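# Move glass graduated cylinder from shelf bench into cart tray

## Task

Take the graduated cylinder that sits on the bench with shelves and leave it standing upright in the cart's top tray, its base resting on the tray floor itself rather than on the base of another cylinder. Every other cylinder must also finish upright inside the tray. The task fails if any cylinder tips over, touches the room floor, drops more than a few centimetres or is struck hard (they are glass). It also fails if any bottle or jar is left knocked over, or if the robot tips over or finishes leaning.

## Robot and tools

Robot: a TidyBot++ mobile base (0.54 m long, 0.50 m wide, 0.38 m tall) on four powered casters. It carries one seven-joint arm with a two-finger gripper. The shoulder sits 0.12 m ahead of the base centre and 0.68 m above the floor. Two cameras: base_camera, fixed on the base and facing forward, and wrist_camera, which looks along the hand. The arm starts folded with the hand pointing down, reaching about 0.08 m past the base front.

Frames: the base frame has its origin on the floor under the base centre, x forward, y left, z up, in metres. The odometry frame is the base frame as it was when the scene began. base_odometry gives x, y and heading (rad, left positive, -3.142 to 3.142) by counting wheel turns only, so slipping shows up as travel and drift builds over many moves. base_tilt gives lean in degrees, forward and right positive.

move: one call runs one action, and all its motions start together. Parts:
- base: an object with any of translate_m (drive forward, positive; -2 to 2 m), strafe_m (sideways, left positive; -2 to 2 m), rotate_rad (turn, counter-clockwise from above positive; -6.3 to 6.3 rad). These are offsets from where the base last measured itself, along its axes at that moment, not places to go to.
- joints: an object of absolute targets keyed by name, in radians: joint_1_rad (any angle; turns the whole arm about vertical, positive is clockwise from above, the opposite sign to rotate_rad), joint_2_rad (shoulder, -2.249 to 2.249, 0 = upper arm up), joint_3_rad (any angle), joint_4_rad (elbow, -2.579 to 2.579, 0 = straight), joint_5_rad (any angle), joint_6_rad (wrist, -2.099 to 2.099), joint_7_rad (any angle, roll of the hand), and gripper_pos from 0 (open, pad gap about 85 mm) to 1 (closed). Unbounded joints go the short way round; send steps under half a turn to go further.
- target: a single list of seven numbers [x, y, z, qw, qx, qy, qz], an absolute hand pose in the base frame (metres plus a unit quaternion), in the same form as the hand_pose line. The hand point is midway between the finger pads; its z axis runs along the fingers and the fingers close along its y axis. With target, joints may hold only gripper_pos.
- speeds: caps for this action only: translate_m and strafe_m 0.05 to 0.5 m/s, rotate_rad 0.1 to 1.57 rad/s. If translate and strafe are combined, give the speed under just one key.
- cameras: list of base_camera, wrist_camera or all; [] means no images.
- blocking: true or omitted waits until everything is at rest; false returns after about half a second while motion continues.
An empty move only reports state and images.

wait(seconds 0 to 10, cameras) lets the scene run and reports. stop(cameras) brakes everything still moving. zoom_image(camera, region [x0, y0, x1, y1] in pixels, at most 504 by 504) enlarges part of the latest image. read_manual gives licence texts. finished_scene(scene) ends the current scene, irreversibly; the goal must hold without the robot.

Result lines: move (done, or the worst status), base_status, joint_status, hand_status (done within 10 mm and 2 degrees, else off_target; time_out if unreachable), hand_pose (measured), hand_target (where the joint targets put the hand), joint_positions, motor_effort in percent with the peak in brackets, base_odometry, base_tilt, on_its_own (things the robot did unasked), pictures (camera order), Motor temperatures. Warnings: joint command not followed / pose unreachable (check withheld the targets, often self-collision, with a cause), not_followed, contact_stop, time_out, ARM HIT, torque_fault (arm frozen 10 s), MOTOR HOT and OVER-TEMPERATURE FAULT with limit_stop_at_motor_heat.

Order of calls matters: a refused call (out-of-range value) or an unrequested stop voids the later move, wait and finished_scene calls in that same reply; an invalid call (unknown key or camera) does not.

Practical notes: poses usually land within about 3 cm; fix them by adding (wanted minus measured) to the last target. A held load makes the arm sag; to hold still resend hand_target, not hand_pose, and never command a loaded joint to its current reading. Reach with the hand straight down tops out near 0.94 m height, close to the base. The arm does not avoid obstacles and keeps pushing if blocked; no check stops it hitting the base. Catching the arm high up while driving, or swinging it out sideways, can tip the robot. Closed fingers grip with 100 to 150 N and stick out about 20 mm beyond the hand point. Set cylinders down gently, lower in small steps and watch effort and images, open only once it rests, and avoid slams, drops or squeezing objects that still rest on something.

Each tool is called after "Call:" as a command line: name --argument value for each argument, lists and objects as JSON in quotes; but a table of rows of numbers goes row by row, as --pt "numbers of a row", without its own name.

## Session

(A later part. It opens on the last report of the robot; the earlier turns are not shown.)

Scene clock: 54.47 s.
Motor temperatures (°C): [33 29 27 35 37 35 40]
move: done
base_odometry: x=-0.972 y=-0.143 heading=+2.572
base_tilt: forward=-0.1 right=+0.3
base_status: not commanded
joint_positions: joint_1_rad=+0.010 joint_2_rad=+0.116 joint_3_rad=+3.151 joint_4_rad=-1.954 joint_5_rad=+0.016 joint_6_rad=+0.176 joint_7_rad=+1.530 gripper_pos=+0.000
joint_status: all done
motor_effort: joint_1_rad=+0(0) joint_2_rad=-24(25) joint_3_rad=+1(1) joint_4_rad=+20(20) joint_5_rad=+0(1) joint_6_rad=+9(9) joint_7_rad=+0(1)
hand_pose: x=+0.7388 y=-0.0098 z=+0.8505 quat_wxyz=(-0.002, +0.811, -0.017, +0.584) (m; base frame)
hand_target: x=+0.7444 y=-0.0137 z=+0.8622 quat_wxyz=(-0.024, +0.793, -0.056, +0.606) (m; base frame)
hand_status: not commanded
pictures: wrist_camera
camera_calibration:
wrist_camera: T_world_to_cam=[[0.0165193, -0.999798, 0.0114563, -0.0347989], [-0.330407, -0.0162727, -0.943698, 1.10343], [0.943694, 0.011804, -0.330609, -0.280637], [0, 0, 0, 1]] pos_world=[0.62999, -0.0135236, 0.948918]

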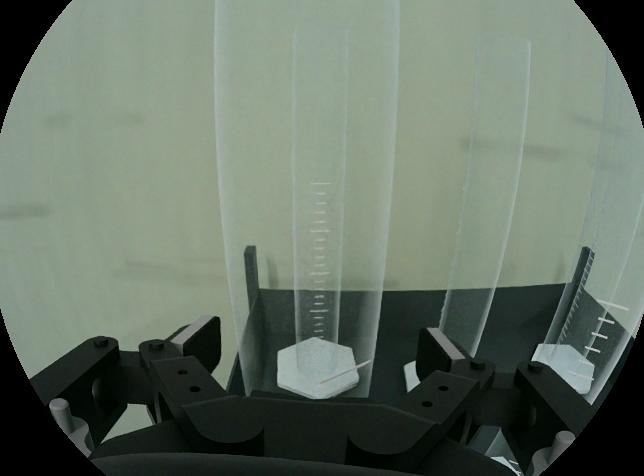

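Call:
move --base '{"translate_m": -0.4}' --speeds '{"translate_m": 0.3}' --cameras '["all"]'

Scene clock: 57.10 s.
Motor temperatures (°C): [33 29 27 35 37 35 40]
move: done
base_odometry: x=-0.635 y=-0.359 heading=+2.572
base_tilt: forward=-0.1 right=+0.3
base_status: done
joint_positions: joint_1_rad=+0.010 joint_2_rad=+0.126 joint_3_rad=+3.151 joint_4_rad=-1.955 joint_5_rad=+0.016 joint_6_rad=+0.179 joint_7_rad=+1.530 gripper_pos=+0.000
joint_status: not commanded
motor_effort: joint_1_rad=+0(1) joint_2_rad=-24(28) joint_3_rad=+1(2) joint_4_rad=+20(21) joint_5_rad=+1(1) joint_6_rad=+8(9) joint_7_rad=+0(1)
hand_pose: x=+0.7406 y=-0.0098 z=+0.8447 quat_wxyz=(-0.002, +0.814, -0.017, +0.581) (m; base frame)
hand_target: x=+0.7444 y=-0.0137 z=+0.8622 quat_wxyz=(-0.024, +0.793, -0.056, +0.606) (m; base frame)
hand_status: not commanded
pictures: base_camera, wrist_camera
camera_calibration:
wrist_camera: T_world_to_cam=[[0.0166513, -0.999798, 0.0112423, -0.0346846], [-0.337818, -0.0162082, -0.941072, 1.10183], [0.941064, 0.0118722, -0.33802, -0.276034], [0, 0, 0, 1]] pos_world=[0.632563, -0.0135417, 0.943988]

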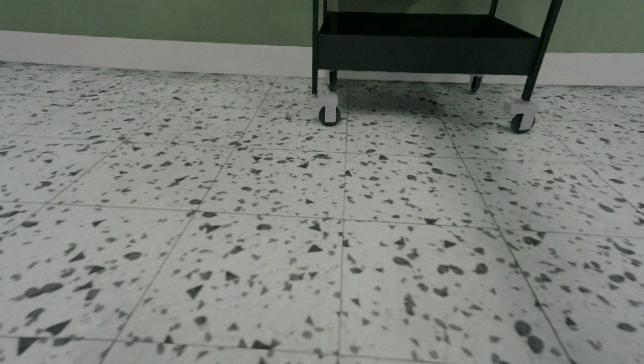

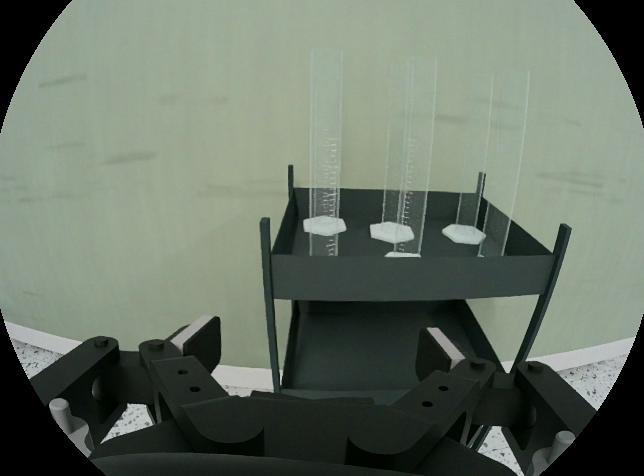

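Call:
move --joints '{"joint_2_rad": -0.2, "joint_4_rad": -1.3, "joint_6_rad": -1.0}' --cameras '["wrist_camera"]'

Scene clock: 59.67 s.
Motor temperatures (°C): [33 29 27 35 37 35 40]
move: done
base_odometry: x=-0.636 y=-0.359 heading=+2.572
base_tilt: forward=-0.1 right=+0.3
base_status: not commanded
joint_positions: joint_1_rad=+0.010 joint_2_rad=-0.189 joint_3_rad=+3.151 joint_4_rad=-1.330 joint_5_rad=+0.016 joint_6_rad=-0.945 joint_7_rad=+1.530 gripper_pos=+0.000
joint_status: all done
motor_effort: joint_1_rad=+0(0) joint_2_rad=-12(27) joint_3_rad=+1(1) joint_4_rad=+20(22) joint_5_rad=+0(1) joint_6_rad=+8(10) joint_7_rad=+0(1)
hand_pose: x=+0.5964 y=-0.0127 z=+1.0726 quat_wxyz=(+0.002, +0.864, -0.026, +0.504) (m; base frame)
hand_target: x=+0.5844 y=+0.0053 z=+1.0800 quat_wxyz=(-0.038, +0.866, -0.038, +0.497) (m; base frame)
hand_status: not commanded
pictures: wrist_camera
camera_calibration:
wrist_camera: T_world_to_cam=[[0.000982619, -0.999992, 0.00374736, -0.0204107], [-0.504899, -0.00373076, -0.86317, 1.28375], [0.863178, -0.00104387, -0.504899, 0.162047], [0, 0, 0, 1]] pos_world=[0.508309, -0.015452, 1.18999]

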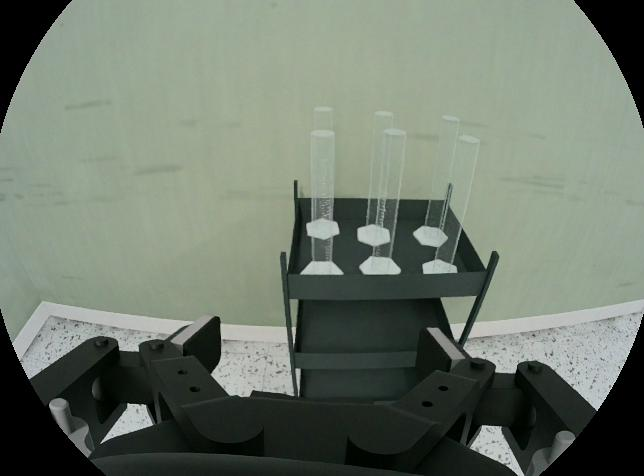

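Call:
zoom_image --camera "wrist_camera" --region '[270, 90, 510, 310]'

Scaled by 2.100.

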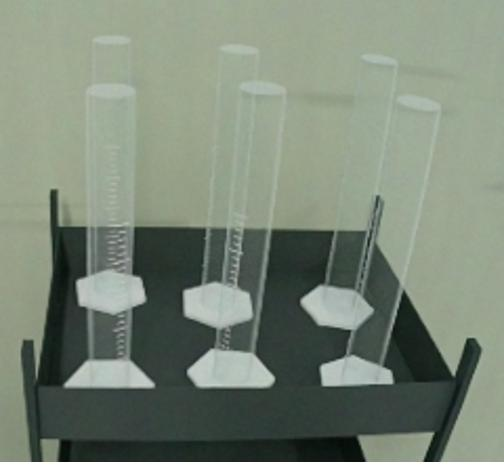

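Call:
finished_scene --scene 2

The scene is finished: the task was done.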